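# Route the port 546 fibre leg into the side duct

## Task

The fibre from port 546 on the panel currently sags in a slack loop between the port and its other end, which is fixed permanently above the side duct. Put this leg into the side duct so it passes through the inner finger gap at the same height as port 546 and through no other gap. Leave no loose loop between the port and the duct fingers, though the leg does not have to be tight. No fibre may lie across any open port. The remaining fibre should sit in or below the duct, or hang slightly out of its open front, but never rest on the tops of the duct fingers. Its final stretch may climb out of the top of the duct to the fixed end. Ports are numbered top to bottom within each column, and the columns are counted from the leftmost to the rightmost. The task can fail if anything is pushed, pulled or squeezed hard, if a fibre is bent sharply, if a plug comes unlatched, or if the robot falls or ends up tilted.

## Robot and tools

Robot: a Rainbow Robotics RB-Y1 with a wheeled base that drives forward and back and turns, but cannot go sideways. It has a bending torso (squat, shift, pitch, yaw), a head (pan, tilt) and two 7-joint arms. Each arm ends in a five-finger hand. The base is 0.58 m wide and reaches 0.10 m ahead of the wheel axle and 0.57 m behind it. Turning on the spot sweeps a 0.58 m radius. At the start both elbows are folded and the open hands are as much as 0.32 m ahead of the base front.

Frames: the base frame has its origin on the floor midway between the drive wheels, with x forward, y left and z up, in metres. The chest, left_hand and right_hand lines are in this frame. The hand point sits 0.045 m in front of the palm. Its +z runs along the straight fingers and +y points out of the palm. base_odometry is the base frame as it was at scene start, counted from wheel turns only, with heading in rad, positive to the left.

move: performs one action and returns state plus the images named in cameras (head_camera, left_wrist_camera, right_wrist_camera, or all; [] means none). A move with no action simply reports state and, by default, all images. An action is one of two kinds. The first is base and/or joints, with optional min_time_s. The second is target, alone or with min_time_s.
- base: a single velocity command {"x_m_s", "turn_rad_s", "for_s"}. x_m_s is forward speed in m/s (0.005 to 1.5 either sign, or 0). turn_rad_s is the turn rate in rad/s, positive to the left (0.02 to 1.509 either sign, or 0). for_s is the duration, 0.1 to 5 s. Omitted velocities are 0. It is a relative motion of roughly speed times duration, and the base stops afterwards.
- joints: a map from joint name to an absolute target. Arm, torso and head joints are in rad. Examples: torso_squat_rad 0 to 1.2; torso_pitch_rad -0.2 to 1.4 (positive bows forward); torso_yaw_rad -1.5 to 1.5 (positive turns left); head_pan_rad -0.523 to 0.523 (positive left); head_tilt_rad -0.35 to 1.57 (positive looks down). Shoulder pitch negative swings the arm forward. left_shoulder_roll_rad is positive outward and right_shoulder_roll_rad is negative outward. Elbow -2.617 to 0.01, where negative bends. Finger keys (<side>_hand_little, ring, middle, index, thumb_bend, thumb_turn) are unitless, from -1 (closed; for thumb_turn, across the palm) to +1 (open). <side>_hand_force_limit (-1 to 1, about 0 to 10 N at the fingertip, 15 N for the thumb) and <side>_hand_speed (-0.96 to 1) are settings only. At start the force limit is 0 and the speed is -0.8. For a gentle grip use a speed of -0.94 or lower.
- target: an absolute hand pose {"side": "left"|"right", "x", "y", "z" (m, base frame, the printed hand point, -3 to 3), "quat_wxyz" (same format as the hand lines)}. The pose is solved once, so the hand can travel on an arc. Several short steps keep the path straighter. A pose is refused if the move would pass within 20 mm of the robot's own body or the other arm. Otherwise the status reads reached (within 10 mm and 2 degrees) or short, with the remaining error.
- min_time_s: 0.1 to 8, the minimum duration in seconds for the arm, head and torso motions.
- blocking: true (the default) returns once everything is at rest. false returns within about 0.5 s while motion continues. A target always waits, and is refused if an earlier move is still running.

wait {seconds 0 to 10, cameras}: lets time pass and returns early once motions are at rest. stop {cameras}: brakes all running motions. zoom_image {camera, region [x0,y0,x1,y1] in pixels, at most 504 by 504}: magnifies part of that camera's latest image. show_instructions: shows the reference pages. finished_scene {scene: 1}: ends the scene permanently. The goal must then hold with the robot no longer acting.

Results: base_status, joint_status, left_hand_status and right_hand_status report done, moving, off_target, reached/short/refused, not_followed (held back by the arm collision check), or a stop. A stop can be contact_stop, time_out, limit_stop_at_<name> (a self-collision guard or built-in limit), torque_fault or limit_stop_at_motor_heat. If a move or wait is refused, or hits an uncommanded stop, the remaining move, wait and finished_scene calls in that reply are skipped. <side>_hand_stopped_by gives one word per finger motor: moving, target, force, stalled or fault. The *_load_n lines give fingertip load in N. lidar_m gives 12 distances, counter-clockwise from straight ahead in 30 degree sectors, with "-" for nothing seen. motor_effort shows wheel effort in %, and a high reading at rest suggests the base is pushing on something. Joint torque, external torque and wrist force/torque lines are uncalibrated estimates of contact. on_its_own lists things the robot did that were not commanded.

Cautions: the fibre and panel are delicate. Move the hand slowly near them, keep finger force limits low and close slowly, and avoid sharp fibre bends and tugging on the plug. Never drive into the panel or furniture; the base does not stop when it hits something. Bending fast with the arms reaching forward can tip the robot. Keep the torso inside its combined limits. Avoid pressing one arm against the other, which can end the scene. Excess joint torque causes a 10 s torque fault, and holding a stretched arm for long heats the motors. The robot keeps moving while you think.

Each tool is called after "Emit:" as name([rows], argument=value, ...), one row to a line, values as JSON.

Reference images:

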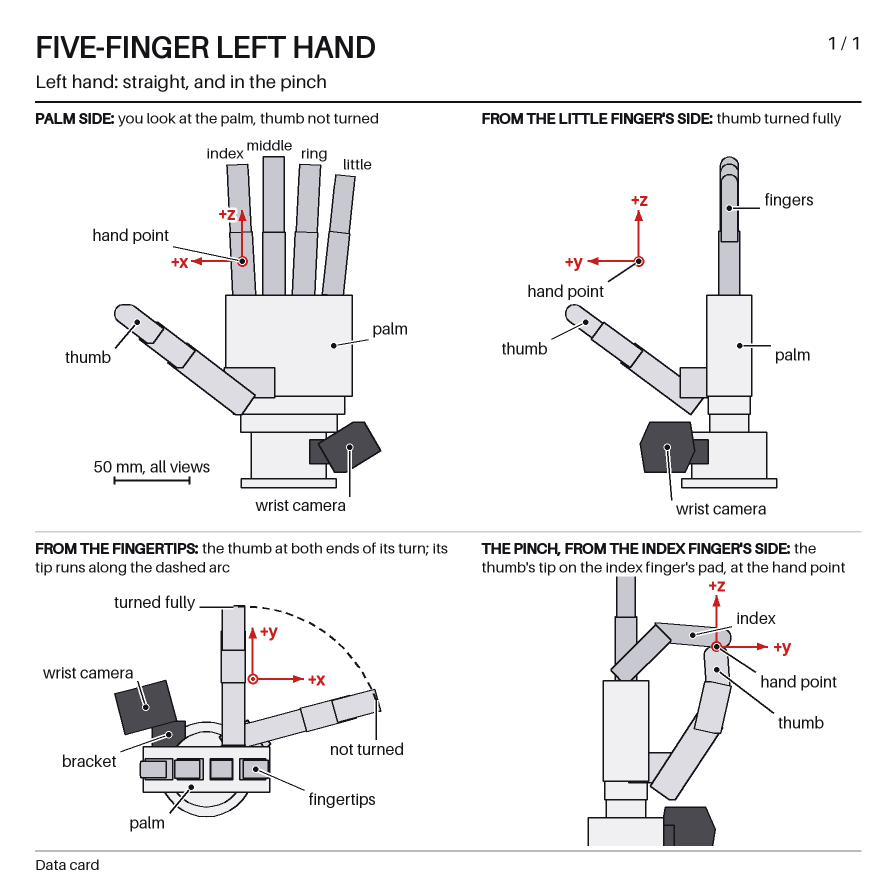

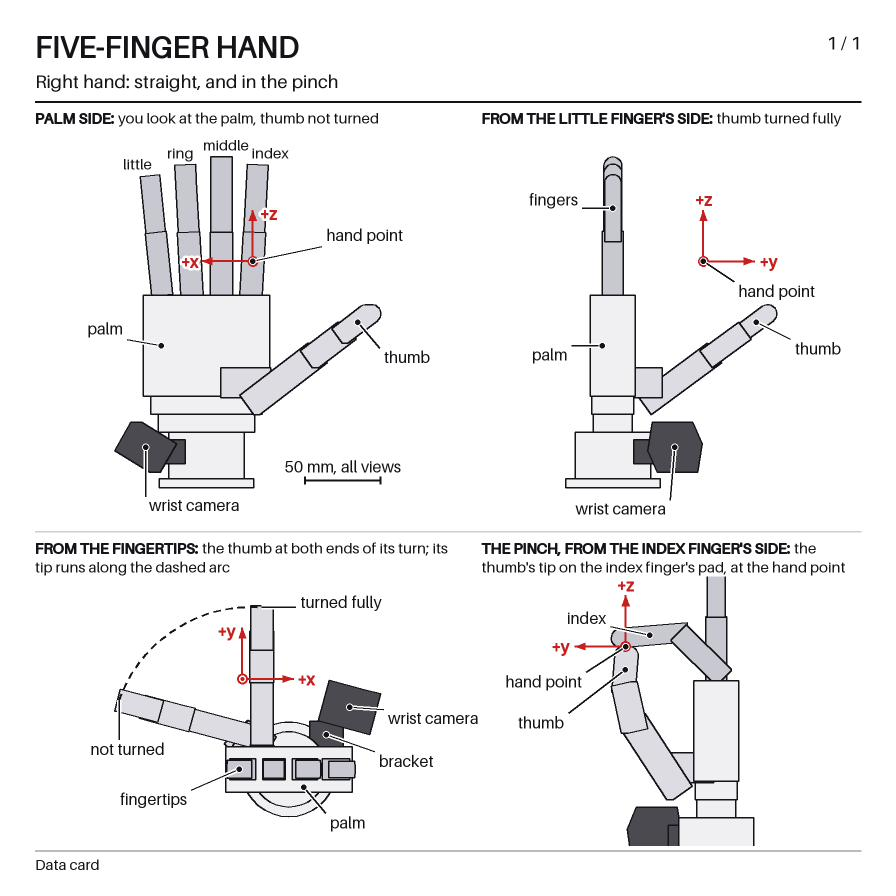

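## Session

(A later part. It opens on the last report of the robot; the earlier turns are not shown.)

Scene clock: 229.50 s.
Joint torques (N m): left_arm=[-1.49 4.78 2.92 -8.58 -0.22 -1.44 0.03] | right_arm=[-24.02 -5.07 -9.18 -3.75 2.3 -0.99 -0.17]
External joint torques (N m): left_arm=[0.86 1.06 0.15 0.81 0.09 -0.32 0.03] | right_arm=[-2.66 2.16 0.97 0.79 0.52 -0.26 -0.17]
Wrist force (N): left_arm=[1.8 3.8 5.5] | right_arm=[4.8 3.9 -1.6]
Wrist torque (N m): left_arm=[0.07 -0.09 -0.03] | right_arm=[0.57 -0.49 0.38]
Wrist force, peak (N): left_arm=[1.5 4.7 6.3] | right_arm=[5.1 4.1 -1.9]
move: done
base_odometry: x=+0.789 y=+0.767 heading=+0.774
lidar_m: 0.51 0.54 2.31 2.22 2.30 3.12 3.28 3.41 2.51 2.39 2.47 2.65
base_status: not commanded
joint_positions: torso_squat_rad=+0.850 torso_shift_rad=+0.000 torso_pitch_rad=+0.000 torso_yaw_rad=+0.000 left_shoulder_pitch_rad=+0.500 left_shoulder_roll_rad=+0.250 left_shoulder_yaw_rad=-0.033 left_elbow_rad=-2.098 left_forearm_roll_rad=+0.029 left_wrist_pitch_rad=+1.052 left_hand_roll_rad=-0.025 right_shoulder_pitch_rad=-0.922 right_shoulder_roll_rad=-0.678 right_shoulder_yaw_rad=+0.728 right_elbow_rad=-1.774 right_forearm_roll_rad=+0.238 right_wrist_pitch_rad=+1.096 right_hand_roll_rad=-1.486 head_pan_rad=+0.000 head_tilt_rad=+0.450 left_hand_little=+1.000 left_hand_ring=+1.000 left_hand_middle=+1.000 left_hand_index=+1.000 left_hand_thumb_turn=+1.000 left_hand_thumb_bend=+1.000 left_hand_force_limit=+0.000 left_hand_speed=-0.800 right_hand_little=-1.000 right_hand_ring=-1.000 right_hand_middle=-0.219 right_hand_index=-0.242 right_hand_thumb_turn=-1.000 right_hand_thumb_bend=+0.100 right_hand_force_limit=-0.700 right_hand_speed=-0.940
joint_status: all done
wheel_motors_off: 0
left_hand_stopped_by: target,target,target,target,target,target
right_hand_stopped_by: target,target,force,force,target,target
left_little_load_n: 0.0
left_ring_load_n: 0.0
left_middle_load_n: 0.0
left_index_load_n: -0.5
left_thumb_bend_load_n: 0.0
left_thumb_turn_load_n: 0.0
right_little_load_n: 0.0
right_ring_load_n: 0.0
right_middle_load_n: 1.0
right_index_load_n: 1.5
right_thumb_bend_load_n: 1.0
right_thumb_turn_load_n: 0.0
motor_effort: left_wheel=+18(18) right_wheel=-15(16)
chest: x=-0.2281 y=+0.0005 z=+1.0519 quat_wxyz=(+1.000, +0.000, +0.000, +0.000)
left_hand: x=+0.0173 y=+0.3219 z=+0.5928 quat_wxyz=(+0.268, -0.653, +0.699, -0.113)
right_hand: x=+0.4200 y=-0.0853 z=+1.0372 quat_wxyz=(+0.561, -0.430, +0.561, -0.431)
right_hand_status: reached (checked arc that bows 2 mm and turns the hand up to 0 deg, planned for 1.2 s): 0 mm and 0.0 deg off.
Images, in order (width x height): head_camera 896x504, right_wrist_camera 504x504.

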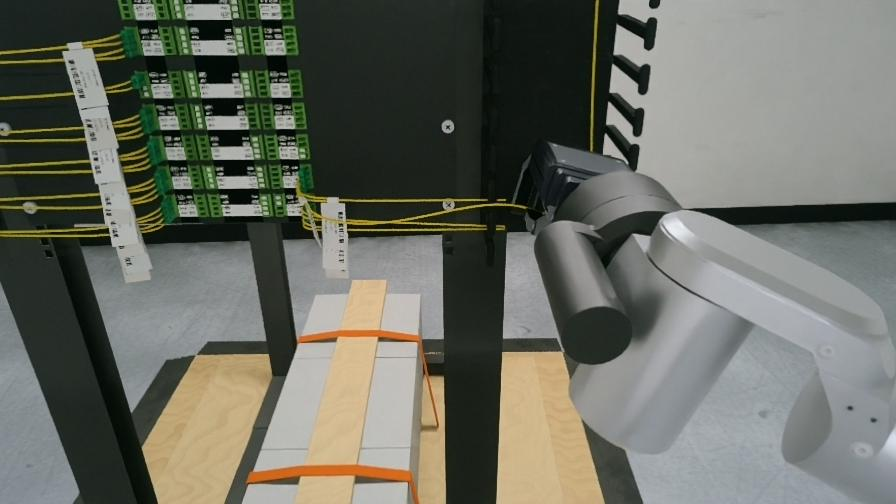

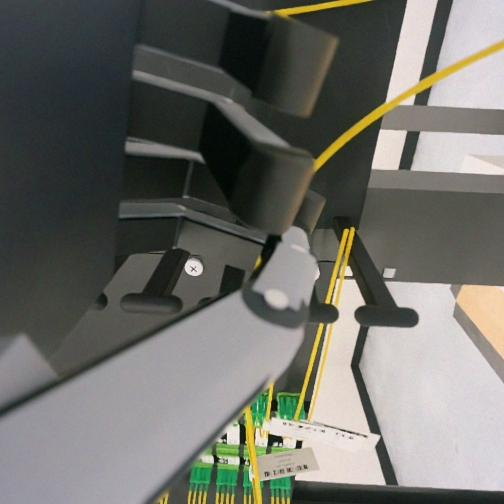

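Emit:
move(target={"side": "left", "x": 0.15, "y": 0.25, "z": 0.95, "quat_wxyz": [0.0, 0.7071, 0.0, 0.7071]}, min_time_s=2.5)

Emit:
move(joints={"left_hand_speed": 0.0, "left_hand_little": -1, "left_hand_ring": -1, "left_hand_middle": -1, "left_hand_index": -1})

Emit:
move(target={"side": "left", "x": 0.27, "y": 0.09, "z": 1.03, "quat_wxyz": [0.0, 0.7071, 0.0, 0.7071]}, min_time_s=2.5, cameras=["all"])

Scene clock: 241.07 s.
Joint torques (N m): left_arm=[1.15 1.73 2.64 -9.89 0.87 -1.54 0.35] | right_arm=[-23.4 -6 -9.4 -4.06 2.27 -0.74 -0.44]
External joint torques (N m): left_arm=[1.78 -0.47 0.92 0.36 0.23 -0.29 0.32] | right_arm=[-2.05 1.23 0.76 0.48 0.49 -0.01 -0.43]
Wrist force (N): left_arm=[-5.5 1.5 0.8] | right_arm=[4.7 3.7 -1.7]
Wrist torque (N m): left_arm=[0.29 0.26 -0.40] | right_arm=[0.53 -0.48 0.37]
Wrist force, peak (N): left_arm=[1.7 4.8 6.4] | right_arm=[4.9 4.1 -1.9]
move: done
base_odometry: x=+0.789 y=+0.767 heading=+0.774
lidar_m: 0.50 0.54 2.30 2.23 2.31 3.11 3.28 3.39 2.50 2.39 2.48 2.66
base_status: not commanded
joint_positions: torso_squat_rad=+0.850 torso_shift_rad=+0.000 torso_pitch_rad=+0.000 torso_yaw_rad=+0.000 left_shoulder_pitch_rad=+0.667 left_shoulder_roll_rad=+0.023 left_shoulder_yaw_rad=+0.217 left_elbow_rad=-2.404 left_forearm_roll_rad=+1.173 left_wrist_pitch_rad=+0.403 left_hand_roll_rad=+0.652 right_shoulder_pitch_rad=-0.922 right_shoulder_roll_rad=-0.678 right_shoulder_yaw_rad=+0.728 right_elbow_rad=-1.774 right_forearm_roll_rad=+0.238 right_wrist_pitch_rad=+1.096 right_hand_roll_rad=-1.486 head_pan_rad=+0.000 head_tilt_rad=+0.450 left_hand_little=+1.000 left_hand_ring=+1.000 left_hand_middle=+1.000 left_hand_index=+1.000 left_hand_thumb_turn=+1.000 left_hand_thumb_bend=+1.000 left_hand_force_limit=+0.000 left_hand_speed=-0.800 right_hand_little=-1.000 right_hand_ring=-1.000 right_hand_middle=-0.219 right_hand_index=-0.242 right_hand_thumb_turn=-1.000 right_hand_thumb_bend=+0.100 right_hand_force_limit=-0.700 right_hand_speed=-0.940
joint_status: all done
wheel_motors_off: 0
left_hand_stopped_by: target,target,target,target,target,target
right_hand_stopped_by: target,target,force,force,target,target
left_little_load_n: 0.0
left_ring_load_n: 0.0
left_middle_load_n: 0.0
left_index_load_n: 0.0
left_thumb_bend_load_n: 0.0
left_thumb_turn_load_n: 0.0
right_little_load_n: 0.0
right_ring_load_n: 0.0
right_middle_load_n: 1.5
right_index_load_n: 1.5
right_thumb_bend_load_n: 1.0
right_thumb_turn_load_n: 0.0
motor_effort: left_wheel=+18(18) right_wheel=-14(16)
chest: x=-0.2281 y=+0.0005 z=+1.0519 quat_wxyz=(+1.000, +0.000, +0.000, +0.000)
left_hand: x=+0.1501 y=+0.2505 z=+0.9495 quat_wxyz=(+0.001, -0.710, -0.002, -0.704)
left_hand_status: reached (checked arc that bows 96 mm and turns the hand up to 114 deg, planned for 2.5 s): 1 mm and 0.5 deg off.
right_hand: x=+0.4200 y=-0.0852 z=+1.0372 quat_wxyz=(+0.561, -0.430, +0.561, -0.431)
pictures: none

Scene clock: 242.27 s.
Joint torques (N m): left_arm=[1.07 1.73 2.51 -9.79 0.99 -1.63 0.41] | right_arm=[-23.51 -6.28 -9.05 -4.06 2.41 -1.08 -0.35]
External joint torques (N m): left_arm=[1.68 -0.46 0.8 0.43 0.34 -0.39 0.36] | right_arm=[-2.15 0.95 1.11 0.48 0.63 -0.35 -0.35]
Wrist force (N): left_arm=[-4.8 0.7 1.3] | right_arm=[4.9 3.9 -1.8]
Wrist torque (N m): left_arm=[0.12 0.25 -0.35] | right_arm=[0.57 -0.53 0.37]
Wrist force, peak (N): left_arm=[-6.0 1.4 0.9] | right_arm=[4.9 4.1 -1.7]
move: done
base_odometry: x=+0.789 y=+0.767 heading=+0.774
lidar_m: 0.51 0.53 2.31 2.23 2.31 3.13 3.29 3.41 2.50 2.38 2.48 2.66
base_status: not commanded
joint_positions: torso_squat_rad=+0.850 torso_shift_rad=+0.000 torso_pitch_rad=+0.000 torso_yaw_rad=+0.000 left_shoulder_pitch_rad=+0.667 left_shoulder_roll_rad=+0.023 left_shoulder_yaw_rad=+0.217 left_elbow_rad=-2.404 left_forearm_roll_rad=+1.173 left_wrist_pitch_rad=+0.403 left_hand_roll_rad=+0.652 right_shoulder_pitch_rad=-0.922 right_shoulder_roll_rad=-0.678 right_shoulder_yaw_rad=+0.728 right_elbow_rad=-1.774 right_forearm_roll_rad=+0.238 right_wrist_pitch_rad=+1.096 right_hand_roll_rad=-1.486 head_pan_rad=+0.000 head_tilt_rad=+0.450 left_hand_little=-1.000 left_hand_ring=-1.000 left_hand_middle=-1.000 left_hand_index=-1.000 left_hand_thumb_turn=+1.000 left_hand_thumb_bend=+1.000 left_hand_force_limit=+0.000 left_hand_speed=+0.000 right_hand_little=-1.000 right_hand_ring=-1.000 right_hand_middle=-0.219 right_hand_index=-0.242 right_hand_thumb_turn=-1.000 right_hand_thumb_bend=+0.100 right_hand_force_limit=-0.700 right_hand_speed=-0.940
joint_status: all done
wheel_motors_off: 0
left_hand_stopped_by: target,target,target,target,target,target
right_hand_stopped_by: target,target,force,force,target,target
left_little_load_n: 0.0
left_ring_load_n: 0.0
left_middle_load_n: 0.0
left_index_load_n: 0.0
left_thumb_bend_load_n: 0.0
left_thumb_turn_load_n: 0.0
right_little_load_n: 0.0
right_ring_load_n: 0.0
right_middle_load_n: 1.5
right_index_load_n: 1.5
right_thumb_bend_load_n: 1.0
right_thumb_turn_load_n: 0.0
motor_effort: left_wheel=+18(18) right_wheel=-16(16)
chest: x=-0.2281 y=+0.0005 z=+1.0519 quat_wxyz=(+1.000, +0.000, +0.000, +0.000)
left_hand: x=+0.1501 y=+0.2505 z=+0.9495 quat_wxyz=(+0.001, -0.710, -0.002, -0.704)
right_hand: x=+0.4200 y=-0.0852 z=+1.0372 quat_wxyz=(+0.561, -0.430, +0.561, -0.431)
pictures: none

Scene clock: 245.10 s.
Joint torques (N m): left_arm=[-9.97 -3.87 -0.81 -7.74 -0.43 -2.14 0.26] | right_arm=[-23.46 -6.37 -9.26 -3.92 2.38 -0.73 -0.32]
External joint torques (N m): left_arm=[-0.94 -1.2 -0.69 1.49 -0.1 -0.19 0.22] | right_arm=[-2.11 0.86 0.9 0.62 0.59 0 -0.32]
Wrist force (N): left_arm=[-5.3 1.3 1.1] | right_arm=[4.9 3.8 -1.7]
Wrist torque (N m): left_arm=[0.27 0.31 -0.41] | right_arm=[0.56 -0.53 0.38]
Wrist force, peak (N): left_arm=[-6.2 0.5 1.4] | right_arm=[4.9 4.2 -1.7]
move: done
base_odometry: x=+0.789 y=+0.767 heading=+0.774
lidar_m: 0.49 0.54 2.31 2.22 2.31 3.11 3.28 3.41 2.50 2.40 2.47 2.65
base_status: not commanded
joint_positions: torso_squat_rad=+0.850 torso_shift_rad=+0.000 torso_pitch_rad=+0.000 torso_yaw_rad=+0.000 left_shoulder_pitch_rad=+0.051 left_shoulder_roll_rad=+0.000 left_shoulder_yaw_rad=-0.314 left_elbow_rad=-2.331 left_forearm_roll_rad=-0.435 left_wrist_pitch_rad=+0.759 left_hand_roll_rad=+1.880 right_shoulder_pitch_rad=-0.922 right_shoulder_roll_rad=-0.678 right_shoulder_yaw_rad=+0.728 right_elbow_rad=-1.774 right_forearm_roll_rad=+0.238 right_wrist_pitch_rad=+1.096 right_hand_roll_rad=-1.486 head_pan_rad=+0.000 head_tilt_rad=+0.450 left_hand_little=-1.000 left_hand_ring=-1.000 left_hand_middle=-1.000 left_hand_index=-1.000 left_hand_thumb_turn=+1.000 left_hand_thumb_bend=+1.000 left_hand_force_limit=+0.000 left_hand_speed=+0.000 right_hand_little=-1.000 right_hand_ring=-1.000 right_hand_middle=-0.219 right_hand_index=-0.242 right_hand_thumb_turn=-1.000 right_hand_thumb_bend=+0.100 right_hand_force_limit=-0.700 right_hand_speed=-0.940
joint_status: all done
wheel_motors_off: 0
left_hand_stopped_by: target,target,target,target,target,target
right_hand_stopped_by: target,target,force,force,target,target
left_little_load_n: 0.0
left_ring_load_n: 0.0
left_middle_load_n: 0.0
left_index_load_n: 0.0
left_thumb_bend_load_n: -0.5
left_thumb_turn_load_n: 0.0
right_little_load_n: 0.5
right_ring_load_n: 0.0
right_middle_load_n: 1.5
right_index_load_n: 1.5
right_thumb_bend_load_n: 1.0
right_thumb_turn_load_n: 0.0
motor_effort: left_wheel=+18(18) right_wheel=-15(16)
chest: x=-0.2281 y=+0.0005 z=+1.0519 quat_wxyz=(+1.000, +0.000, +0.000, +0.000)
left_hand: x=+0.2699 y=+0.0903 z=+1.0301 quat_wxyz=(+0.000, -0.707, +0.001, -0.707)
left_hand_status: reached (checked arc that bows 47 mm and turns the hand up to 11 deg, planned for 2.5 s): 0 mm and 0.1 deg off.
right_hand: x=+0.4200 y=-0.0852 z=+1.0372 quat_wxyz=(+0.561, -0.430, +0.561, -0.431)
pictures: head_camera, left_wrist_camera, right_wrist_camera
Images, in order (width x height): head_camera 896x504, left_wrist_camera 504x504, right_wrist_camera 504x504.

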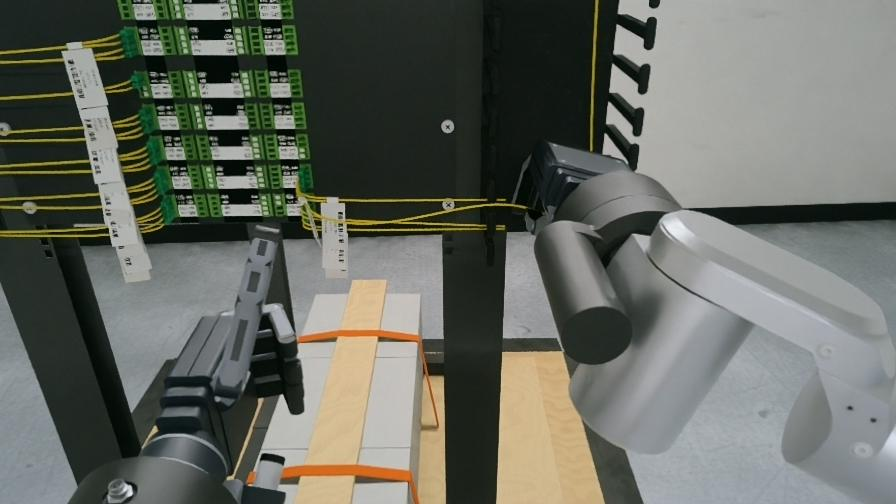

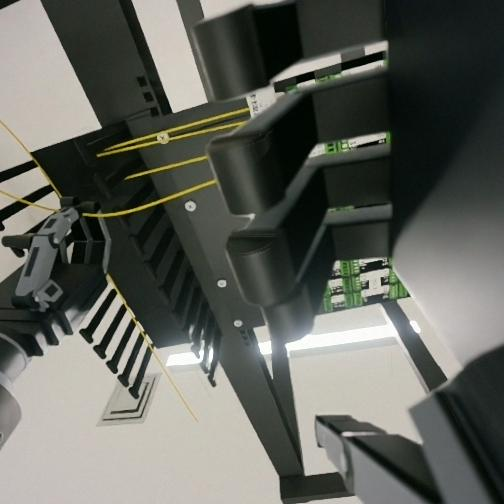

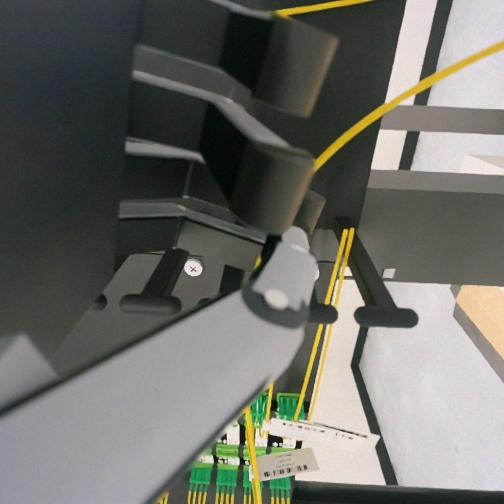

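Emit:
zoom_image(camera="left_wrist_camera", region=[0, 110, 240, 350])

Scaled by 2.100 from the camera's image (finer frame: 720x720).

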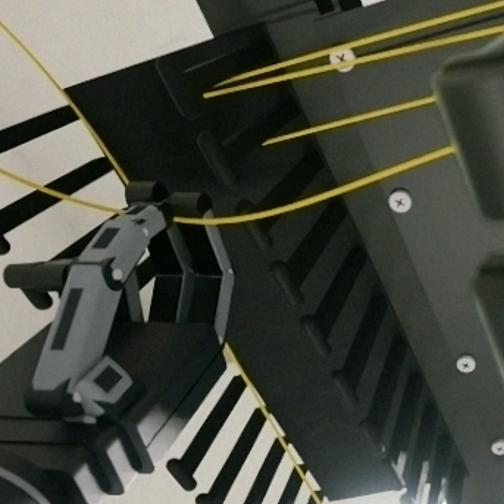

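Emit:
move(target={"side": "right", "x": 0.42, "y": -0.085, "z": 1.0285, "quat_wxyz": [0.561, -0.4305, 0.561, -0.4305]}, min_time_s=1.2, cameras=["head_camera", "left_wrist_camera"])

Emit:
zoom_image(camera="left_wrist_camera", region=[50, 110, 200, 260])

Emit:
zoom_image(camera="head_camera", region=[460, 180, 530, 250])

Scene clock: 251.07 s.
Joint torques (N m): left_arm=[-9.83 -3.87 -0.62 -7.71 -0.41 -2.06 0.38] | right_arm=[-21.04 -5.5 -9.03 -3.92 2.32 -0.63 -0.17]
External joint torques (N m): left_arm=[-0.81 -1.2 -0.49 1.52 -0.08 -0.11 0.34] | right_arm=[0.25 1.65 1.09 0.76 0.54 0.07 -0.17]
Wrist force (N): left_arm=[-5.7 1.4 1.7] | right_arm=[4.8 3.8 -1.6]
Wrist torque (N m): left_arm=[0.23 0.34 -0.44] | right_arm=[0.55 -0.51 0.37]
Wrist force, peak (N): left_arm=[-6.3 1.5 1.0] | right_arm=[4.9 4.2 -1.7]
move: done
base_odometry: x=+0.789 y=+0.767 heading=+0.774
lidar_m: 0.50 0.53 2.31 2.21 2.30 3.10 3.28 3.40 2.50 2.39 2.47 2.66
base_status: not commanded
joint_positions: torso_squat_rad=+0.850 torso_shift_rad=+0.000 torso_pitch_rad=+0.000 torso_yaw_rad=+0.000 left_shoulder_pitch_rad=+0.051 left_shoulder_roll_rad=+0.000 left_shoulder_yaw_rad=-0.314 left_elbow_rad=-2.331 left_forearm_roll_rad=-0.435 left_wrist_pitch_rad=+0.759 left_hand_roll_rad=+1.880 right_shoulder_pitch_rad=-0.907 right_shoulder_roll_rad=-0.673 right_shoulder_yaw_rad=+0.735 right_elbow_rad=-1.769 right_forearm_roll_rad=+0.260 right_wrist_pitch_rad=+1.086 right_hand_roll_rad=-1.499 head_pan_rad=+0.000 head_tilt_rad=+0.450 left_hand_little=-1.000 left_hand_ring=-1.000 left_hand_middle=-1.000 left_hand_index=-1.000 left_hand_thumb_turn=+1.000 left_hand_thumb_bend=+1.000 left_hand_force_limit=+0.000 left_hand_speed=+0.000 right_hand_little=-1.000 right_hand_ring=-1.000 right_hand_middle=-0.219 right_hand_index=-0.242 right_hand_thumb_turn=-1.000 right_hand_thumb_bend=+0.100 right_hand_force_limit=-0.700 right_hand_speed=-0.940
joint_status: all done
wheel_motors_off: 0
left_hand_stopped_by: target,target,target,target,target,target
right_hand_stopped_by: target,target,force,force,target,target
left_little_load_n: 0.0
left_ring_load_n: 0.5
left_middle_load_n: 0.0
left_index_load_n: 0.0
left_thumb_bend_load_n: 0.0
left_thumb_turn_load_n: 0.0
right_little_load_n: 0.0
right_ring_load_n: 0.0
right_middle_load_n: 1.0
right_index_load_n: 1.5
right_thumb_bend_load_n: 1.0
right_thumb_turn_load_n: 0.0
motor_effort: left_wheel=+18(18) right_wheel=-15(16)
chest: x=-0.2281 y=+0.0005 z=+1.0519 quat_wxyz=(+1.000, +0.000, +0.000, +0.000)
left_hand: x=+0.2699 y=+0.0903 z=+1.0301 quat_wxyz=(+0.000, -0.707, +0.001, -0.707)
right_hand: x=+0.4199 y=-0.0851 z=+1.0291 quat_wxyz=(+0.561, -0.430, +0.561, -0.431)
right_hand_status: reached (checked arc that bows 1 mm and turns the hand up to 0 deg, planned for 1.2 s): 1 mm and 0.0 deg off.
Images, in order (width x height): head_camera 896x504, left_wrist_camera 504x504.

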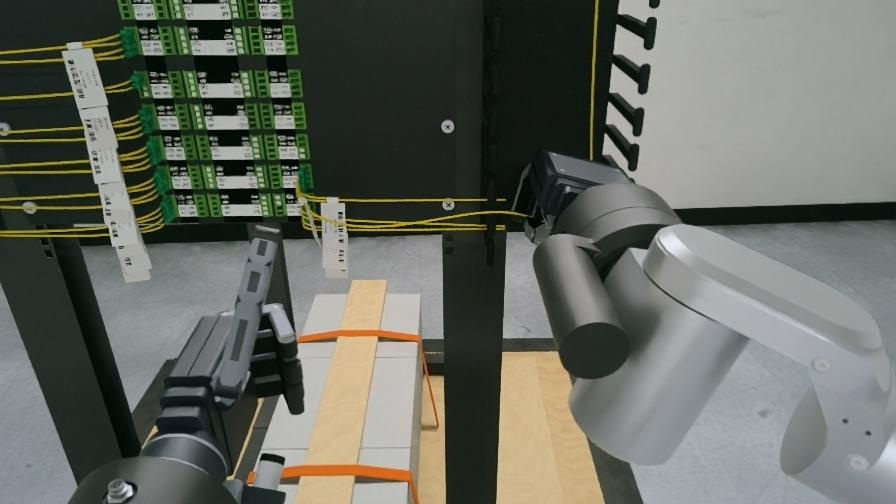

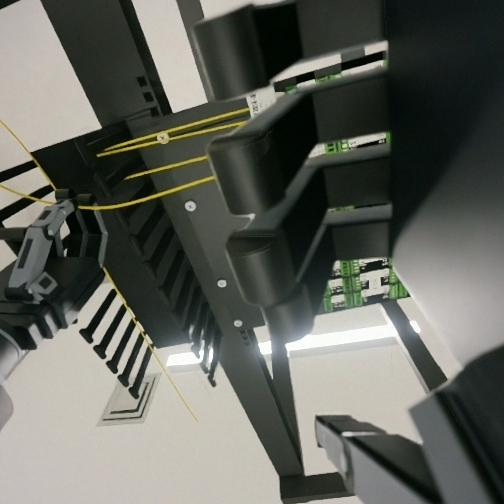

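Scaled by 3.360 from the camera's image (finer frame: 720x720).

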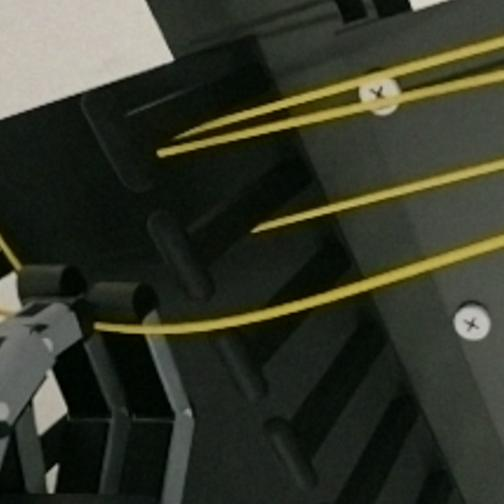

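Scaled by 7.200 from the camera's image (finer frame: 1280x720).

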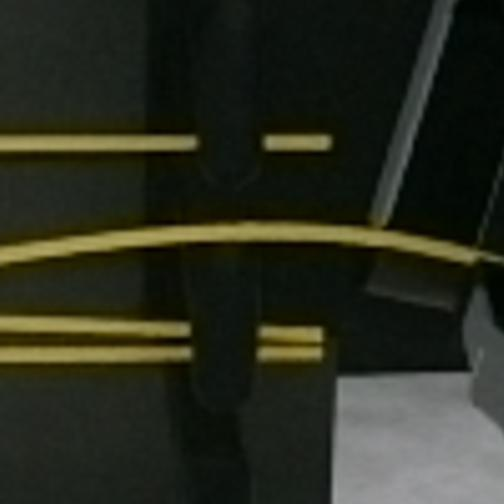

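Emit:
move(target={"side": "right", "x": 0.432, "y": -0.085, "z": 1.0288, "quat_wxyz": [0.561, -0.4305, 0.561, -0.4305]}, min_time_s=1.2, cameras=["head_camera", "left_wrist_camera"])

Emit:
zoom_image(camera="left_wrist_camera", region=[50, 110, 200, 260])

Emit:
zoom_image(camera="head_camera", region=[460, 180, 530, 250])

Scene clock: 254.80 s.
Joint torques (N m): left_arm=[-9.92 -3.36 -0.67 -7.84 -0.38 -2.01 0.3] | right_arm=[-24.51 -6.19 -9.71 -3.97 1.71 -0.82 -0.29]
External joint torques (N m): left_arm=[-0.89 -0.69 -0.54 1.39 -0.05 -0.06 0.26] | right_arm=[-2.71 1.08 0.38 0.77 -0.04 -0.14 -0.29]
Wrist force (N): left_arm=[-5.6 0.8 1.5] | right_arm=[4.6 3.8 -1.7]
Wrist torque (N m): left_arm=[0.18 0.35 -0.39] | right_arm=[0.56 -0.48 0.36]
Wrist force, peak (N): left_arm=[-6.2 1.2 1.4] | right_arm=[5.0 4.0 -1.7]
move: done
base_odometry: x=+0.789 y=+0.767 heading=+0.774
lidar_m: 0.51 0.54 2.31 2.21 2.31 3.10 3.27 3.39 2.50 2.39 2.49 2.66
base_status: not commanded
joint_positions: torso_squat_rad=+0.850 torso_shift_rad=+0.000 torso_pitch_rad=+0.000 torso_yaw_rad=+0.000 left_shoulder_pitch_rad=+0.051 left_shoulder_roll_rad=+0.000 left_shoulder_yaw_rad=-0.314 left_elbow_rad=-2.331 left_forearm_roll_rad=-0.435 left_wrist_pitch_rad=+0.759 left_hand_roll_rad=+1.880 right_shoulder_pitch_rad=-0.928 right_shoulder_roll_rad=-0.658 right_shoulder_yaw_rad=+0.735 right_elbow_rad=-1.705 right_forearm_roll_rad=+0.259 right_wrist_pitch_rad=+1.047 right_hand_roll_rad=-1.504 head_pan_rad=+0.000 head_tilt_rad=+0.450 left_hand_little=-1.000 left_hand_ring=-1.000 left_hand_middle=-1.000 left_hand_index=-1.000 left_hand_thumb_turn=+1.000 left_hand_thumb_bend=+1.000 left_hand_force_limit=+0.000 left_hand_speed=+0.000 right_hand_little=-1.000 right_hand_ring=-1.000 right_hand_middle=-0.219 right_hand_index=-0.242 right_hand_thumb_turn=-1.000 right_hand_thumb_bend=+0.100 right_hand_force_limit=-0.700 right_hand_speed=-0.940
joint_status: all done
wheel_motors_off: 0
left_hand_stopped_by: target,target,target,target,target,target
right_hand_stopped_by: target,target,force,force,target,target
left_little_load_n: 0.0
left_ring_load_n: 0.0
left_middle_load_n: 0.0
left_index_load_n: 0.0
left_thumb_bend_load_n: -0.5
left_thumb_turn_load_n: 0.0
right_little_load_n: 0.0
right_ring_load_n: 0.0
right_middle_load_n: 1.5
right_index_load_n: 1.5
right_thumb_bend_load_n: 1.0
right_thumb_turn_load_n: 0.0
motor_effort: left_wheel=+18(18) right_wheel=-15(16)
chest: x=-0.2281 y=+0.0005 z=+1.0519 quat_wxyz=(+1.000, +0.000, +0.000, +0.000)
left_hand: x=+0.2699 y=+0.0903 z=+1.0301 quat_wxyz=(+0.000, -0.707, +0.001, -0.707)
right_hand: x=+0.4320 y=-0.0852 z=+1.0289 quat_wxyz=(+0.561, -0.430, +0.561, -0.431)
right_hand_status: reached (checked arc that bows 3 mm and turns the hand up to 0 deg, planned for 1.2 s): 0 mm and 0.0 deg off.
Images, in order (width x height): head_camera 896x504, left_wrist_camera 504x504.

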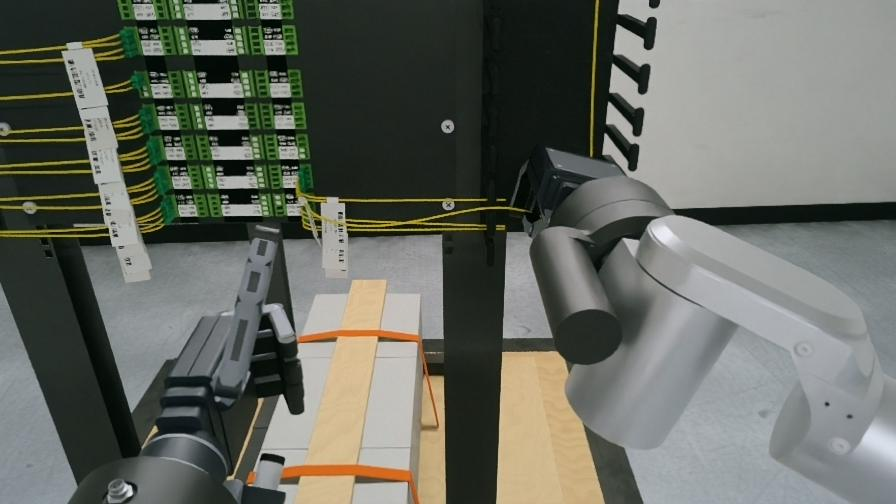

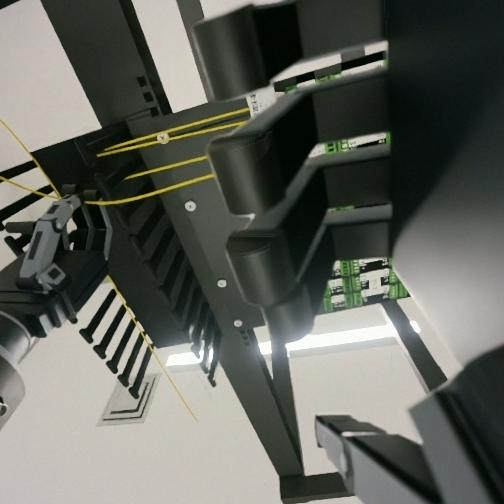

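Scaled by 3.360 from the camera's image (finer frame: 720x720).

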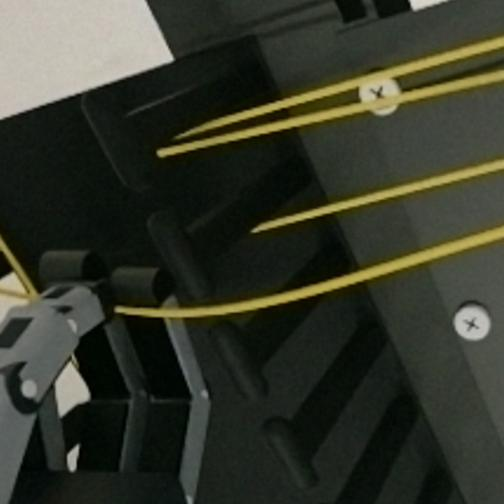

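Scaled by 7.200 from the camera's image (finer frame: 1280x720).

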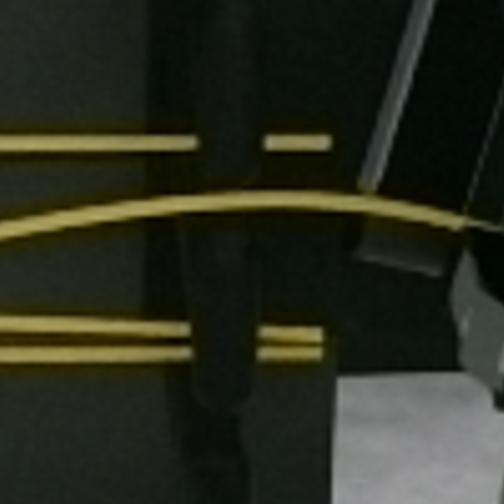

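Emit:
move(target={"side": "right", "x": 0.445, "y": -0.088, "z": 1.0288, "quat_wxyz": [0.561, -0.4305, 0.561, -0.4305]}, min_time_s=1.2, cameras=["all"])

Emit:
zoom_image(camera="left_wrist_camera", region=[50, 110, 200, 260])

Emit:
zoom_image(camera="head_camera", region=[460, 180, 530, 250])

Scene clock: 259.00 s.
Joint torques (N m): left_arm=[-9.98 -3.55 -0.74 -7.66 -0.43 -2.05 0.3] | right_arm=[-25.13 -6.48 -12.47 -4.08 1.69 -0.76 -0.35]
External joint torques (N m): left_arm=[-0.95 -0.88 -0.61 1.57 -0.11 -0.1 0.26] | right_arm=[-2.8 1 -2.44 0.71 -0.01 -0.09 -0.34]
Wrist force (N): left_arm=[-5.0 1.1 1.2] | right_arm=[4.8 3.9 -1.9]
Wrist torque (N m): left_arm=[0.22 0.24 -0.38] | right_arm=[0.59 -0.50 0.37]
Wrist force, peak (N): left_arm=[-6.2 1.2 1.5] | right_arm=[4.9 4.1 -1.9]
move: done
base_odometry: x=+0.789 y=+0.767 heading=+0.774
lidar_m: 0.50 0.53 2.32 2.22 2.30 3.11 3.29 3.40 2.50 2.39 2.47 2.65
base_status: not commanded
joint_positions: torso_squat_rad=+0.850 torso_shift_rad=+0.000 torso_pitch_rad=+0.000 torso_yaw_rad=+0.000 left_shoulder_pitch_rad=+0.051 left_shoulder_roll_rad=+0.000 left_shoulder_yaw_rad=-0.314 left_elbow_rad=-2.331 left_forearm_roll_rad=-0.435 left_wrist_pitch_rad=+0.759 left_hand_roll_rad=+1.880 right_shoulder_pitch_rad=-0.948 right_shoulder_roll_rad=-0.648 right_shoulder_yaw_rad=+0.733 right_elbow_rad=-1.637 right_forearm_roll_rad=+0.255 right_wrist_pitch_rad=+1.000 right_hand_roll_rad=-1.509 head_pan_rad=+0.000 head_tilt_rad=+0.450 left_hand_little=-1.000 left_hand_ring=-1.000 left_hand_middle=-1.000 left_hand_index=-1.000 left_hand_thumb_turn=+1.000 left_hand_thumb_bend=+1.000 left_hand_force_limit=+0.000 left_hand_speed=+0.000 right_hand_little=-1.000 right_hand_ring=-1.000 right_hand_middle=-0.219 right_hand_index=-0.242 right_hand_thumb_turn=-1.000 right_hand_thumb_bend=+0.100 right_hand_force_limit=-0.700 right_hand_speed=-0.940
joint_status: all done
wheel_motors_off: 0
left_hand_stopped_by: target,target,target,target,target,target
right_hand_stopped_by: target,target,force,force,target,target
left_little_load_n: 0.0
left_ring_load_n: 0.0
left_middle_load_n: 0.0
left_index_load_n: 0.0
left_thumb_bend_load_n: 0.0
left_thumb_turn_load_n: 0.0
right_little_load_n: 0.0
right_ring_load_n: 0.0
right_middle_load_n: 1.5
right_index_load_n: 1.5
right_thumb_bend_load_n: 1.0
right_thumb_turn_load_n: -0.5
motor_effort: left_wheel=+18(18) right_wheel=-14(16)
chest: x=-0.2281 y=+0.0005 z=+1.0519 quat_wxyz=(+1.000, +0.000, +0.000, +0.000)
left_hand: x=+0.2699 y=+0.0903 z=+1.0301 quat_wxyz=(+0.000, -0.707, +0.001, -0.707)
right_hand: x=+0.4449 y=-0.0881 z=+1.0287 quat_wxyz=(+0.561, -0.431, +0.561, -0.431)
right_hand_status: reached (checked arc that bows 3 mm and turns the hand up to 0 deg, planned for 1.2 s): 0 mm and 0.0 deg off.
pictures: head_camera, left_wrist_camera, right_wrist_camera
Images, in order (width x height): head_camera 896x504, left_wrist_camera 504x504, right_wrist_camera 504x504.

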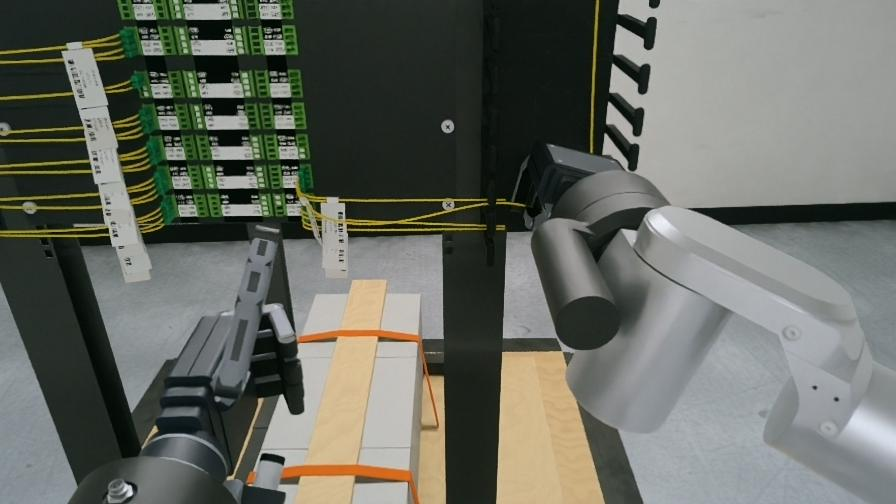

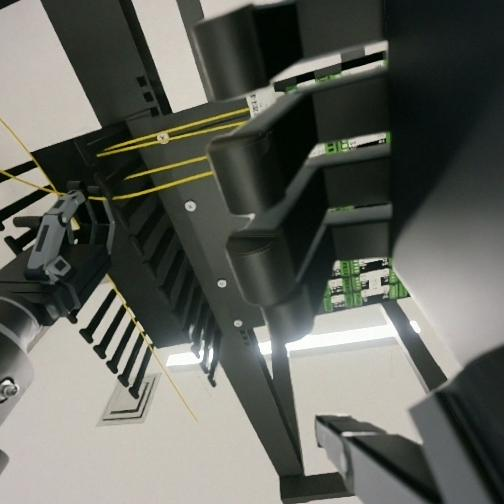

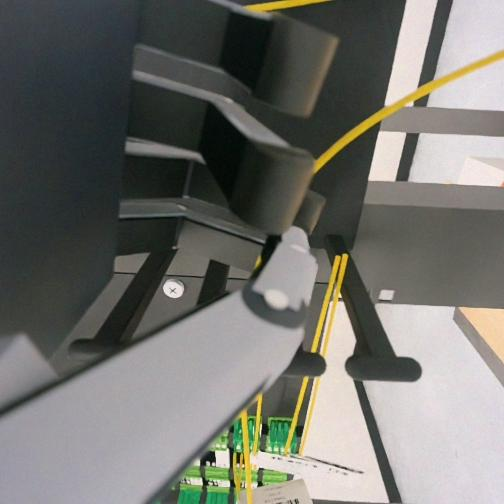

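Scaled by 3.360 from the camera's image (finer frame: 720x720).

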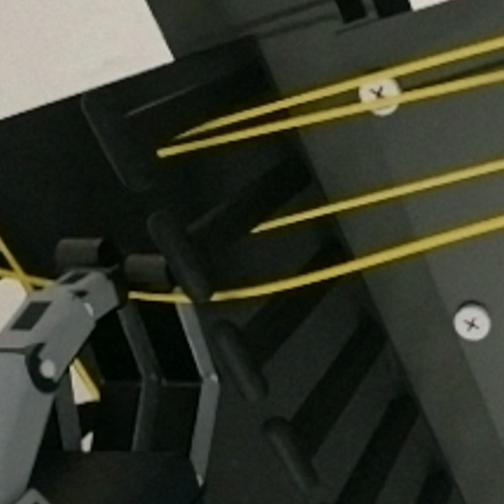

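Scaled by 7.200 from the camera's image (finer frame: 1280x720).

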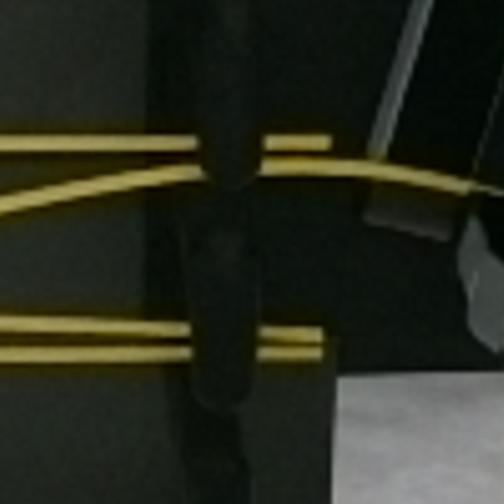

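Emit:
move(target={"side": "right", "x": 0.456, "y": -0.091, "z": 1.022, "quat_wxyz": [0.561, -0.4305, 0.561, -0.4305]}, min_time_s=1.2, cameras=["all"])

Emit:
zoom_image(camera="left_wrist_camera", region=[0, 100, 180, 280])

Emit:
zoom_image(camera="head_camera", region=[280, 120, 620, 290])

Emit:
zoom_image(camera="head_camera", region=[460, 180, 530, 250])

Scene clock: 267.33 s.
Joint torques (N m): left_arm=[-9.96 -3.72 -0.73 -7.71 -0.41 -2.08 0.39] | right_arm=[-25.1 -5.54 -8.69 -4.22 2.41 -0.66 -0.12]
External joint torques (N m): left_arm=[-0.94 -1.05 -0.6 1.53 -0.08 -0.14 0.35] | right_arm=[-2.38 2.08 1.24 0.71 0.75 -0.02 -0.12]
Wrist force (N): left_arm=[-5.7 1.1 0.9] | right_arm=[4.8 3.8 -1.8]
Wrist torque (N m): left_arm=[0.28 0.35 -0.41] | right_arm=[0.55 -0.50 0.37]
Wrist force, peak (N): left_arm=[-6.1 1.6 1.4] | right_arm=[5.0 4.0 -1.8]
move: done
base_odometry: x=+0.789 y=+0.767 heading=+0.774
lidar_m: 0.51 0.54 2.33 2.22 2.30 3.12 3.28 3.40 2.49 2.38 2.47 2.66
base_status: not commanded
joint_positions: torso_squat_rad=+0.850 torso_shift_rad=+0.000 torso_pitch_rad=+0.000 torso_yaw_rad=+0.000 left_shoulder_pitch_rad=+0.051 left_shoulder_roll_rad=+0.000 left_shoulder_yaw_rad=-0.314 left_elbow_rad=-2.331 left_forearm_roll_rad=-0.435 left_wrist_pitch_rad=+0.759 left_hand_roll_rad=+1.880 right_shoulder_pitch_rad=-0.955 right_shoulder_roll_rad=-0.635 right_shoulder_yaw_rad=+0.737 right_elbow_rad=-1.572 right_forearm_roll_rad=+0.271 right_wrist_pitch_rad=+0.950 right_hand_roll_rad=-1.527 head_pan_rad=+0.000 head_tilt_rad=+0.450 left_hand_little=-1.000 left_hand_ring=-1.000 left_hand_middle=-1.000 left_hand_index=-1.000 left_hand_thumb_turn=+1.000 left_hand_thumb_bend=+1.000 left_hand_force_limit=+0.000 left_hand_speed=+0.000 right_hand_little=-1.000 right_hand_ring=-1.000 right_hand_middle=-0.219 right_hand_index=-0.242 right_hand_thumb_turn=-1.000 right_hand_thumb_bend=+0.100 right_hand_force_limit=-0.700 right_hand_speed=-0.940
joint_status: all done
wheel_motors_off: 0
left_hand_stopped_by: target,target,target,target,target,target
right_hand_stopped_by: target,target,force,force,target,target
left_little_load_n: 0.0
left_ring_load_n: 0.0
left_middle_load_n: 0.0
left_index_load_n: 0.0
left_thumb_bend_load_n: 0.0
left_thumb_turn_load_n: 0.0
right_little_load_n: 0.0
right_ring_load_n: 0.0
right_middle_load_n: 1.0
right_index_load_n: 1.5
right_thumb_bend_load_n: 1.0
right_thumb_turn_load_n: 0.0
motor_effort: left_wheel=+17(18) right_wheel=-15(16)
chest: x=-0.2281 y=+0.0005 z=+1.0519 quat_wxyz=(+1.000, +0.000, +0.000, +0.000)
left_hand: x=+0.2699 y=+0.0903 z=+1.0301 quat_wxyz=(+0.000, -0.707, +0.001, -0.707)
right_hand: x=+0.4560 y=-0.0913 z=+1.0222 quat_wxyz=(+0.561, -0.430, +0.561, -0.431)
right_hand_status: reached (checked arc that bows 2 mm and turns the hand up to 0 deg, planned for 1.2 s): 0 mm and 0.0 deg off.
pictures: head_camera, left_wrist_camera, right_wrist_camera
Images, in order (width x height): head_camera 896x504, left_wrist_camera 504x504, right_wrist_camera 504x504.

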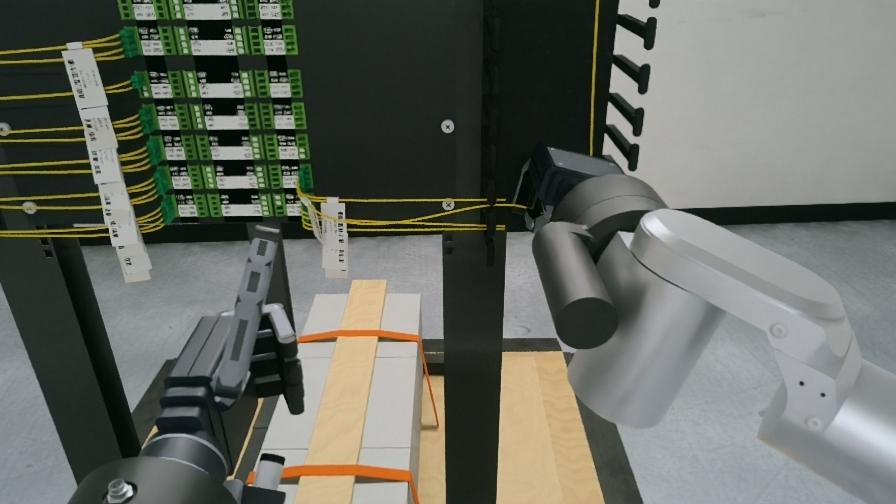

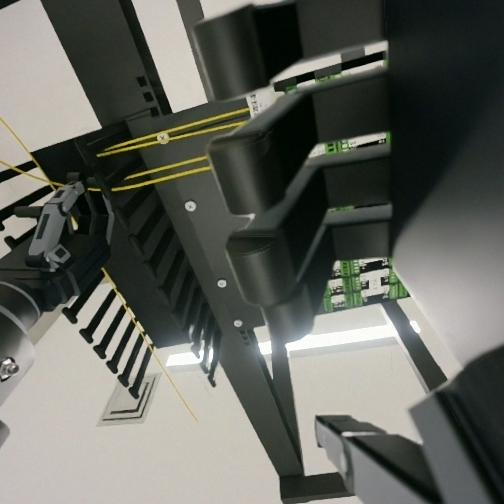

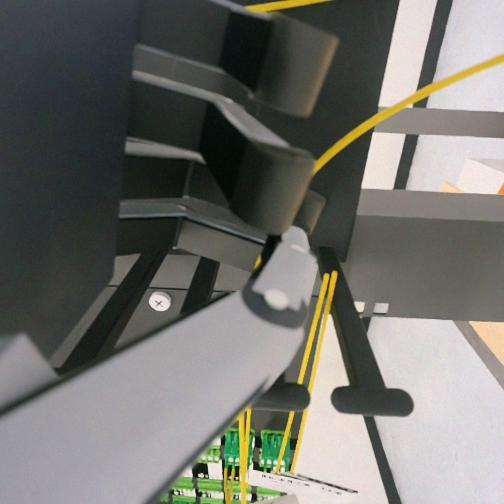

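Scaled by 2.800 from the camera's image (finer frame: 720x720).

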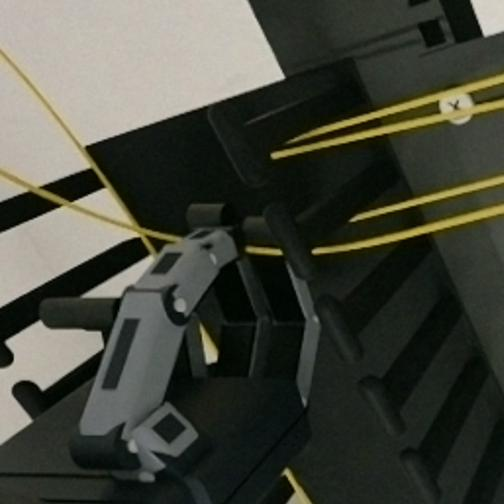

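Scaled by 1.482 from the camera's image (finer frame: 1280x720).

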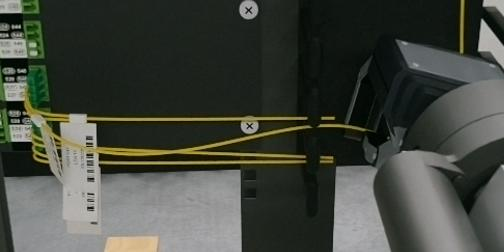

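Scaled by 7.200 from the camera's image (finer frame: 1280x720).

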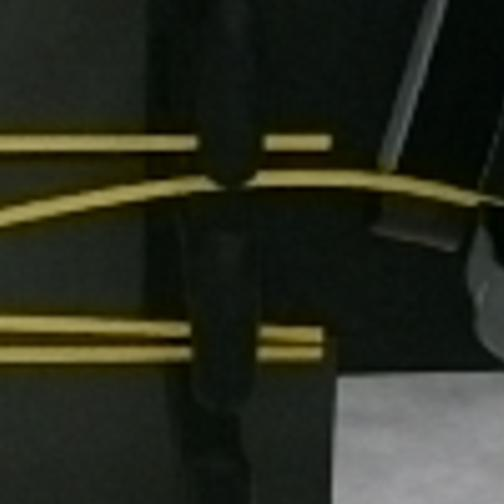

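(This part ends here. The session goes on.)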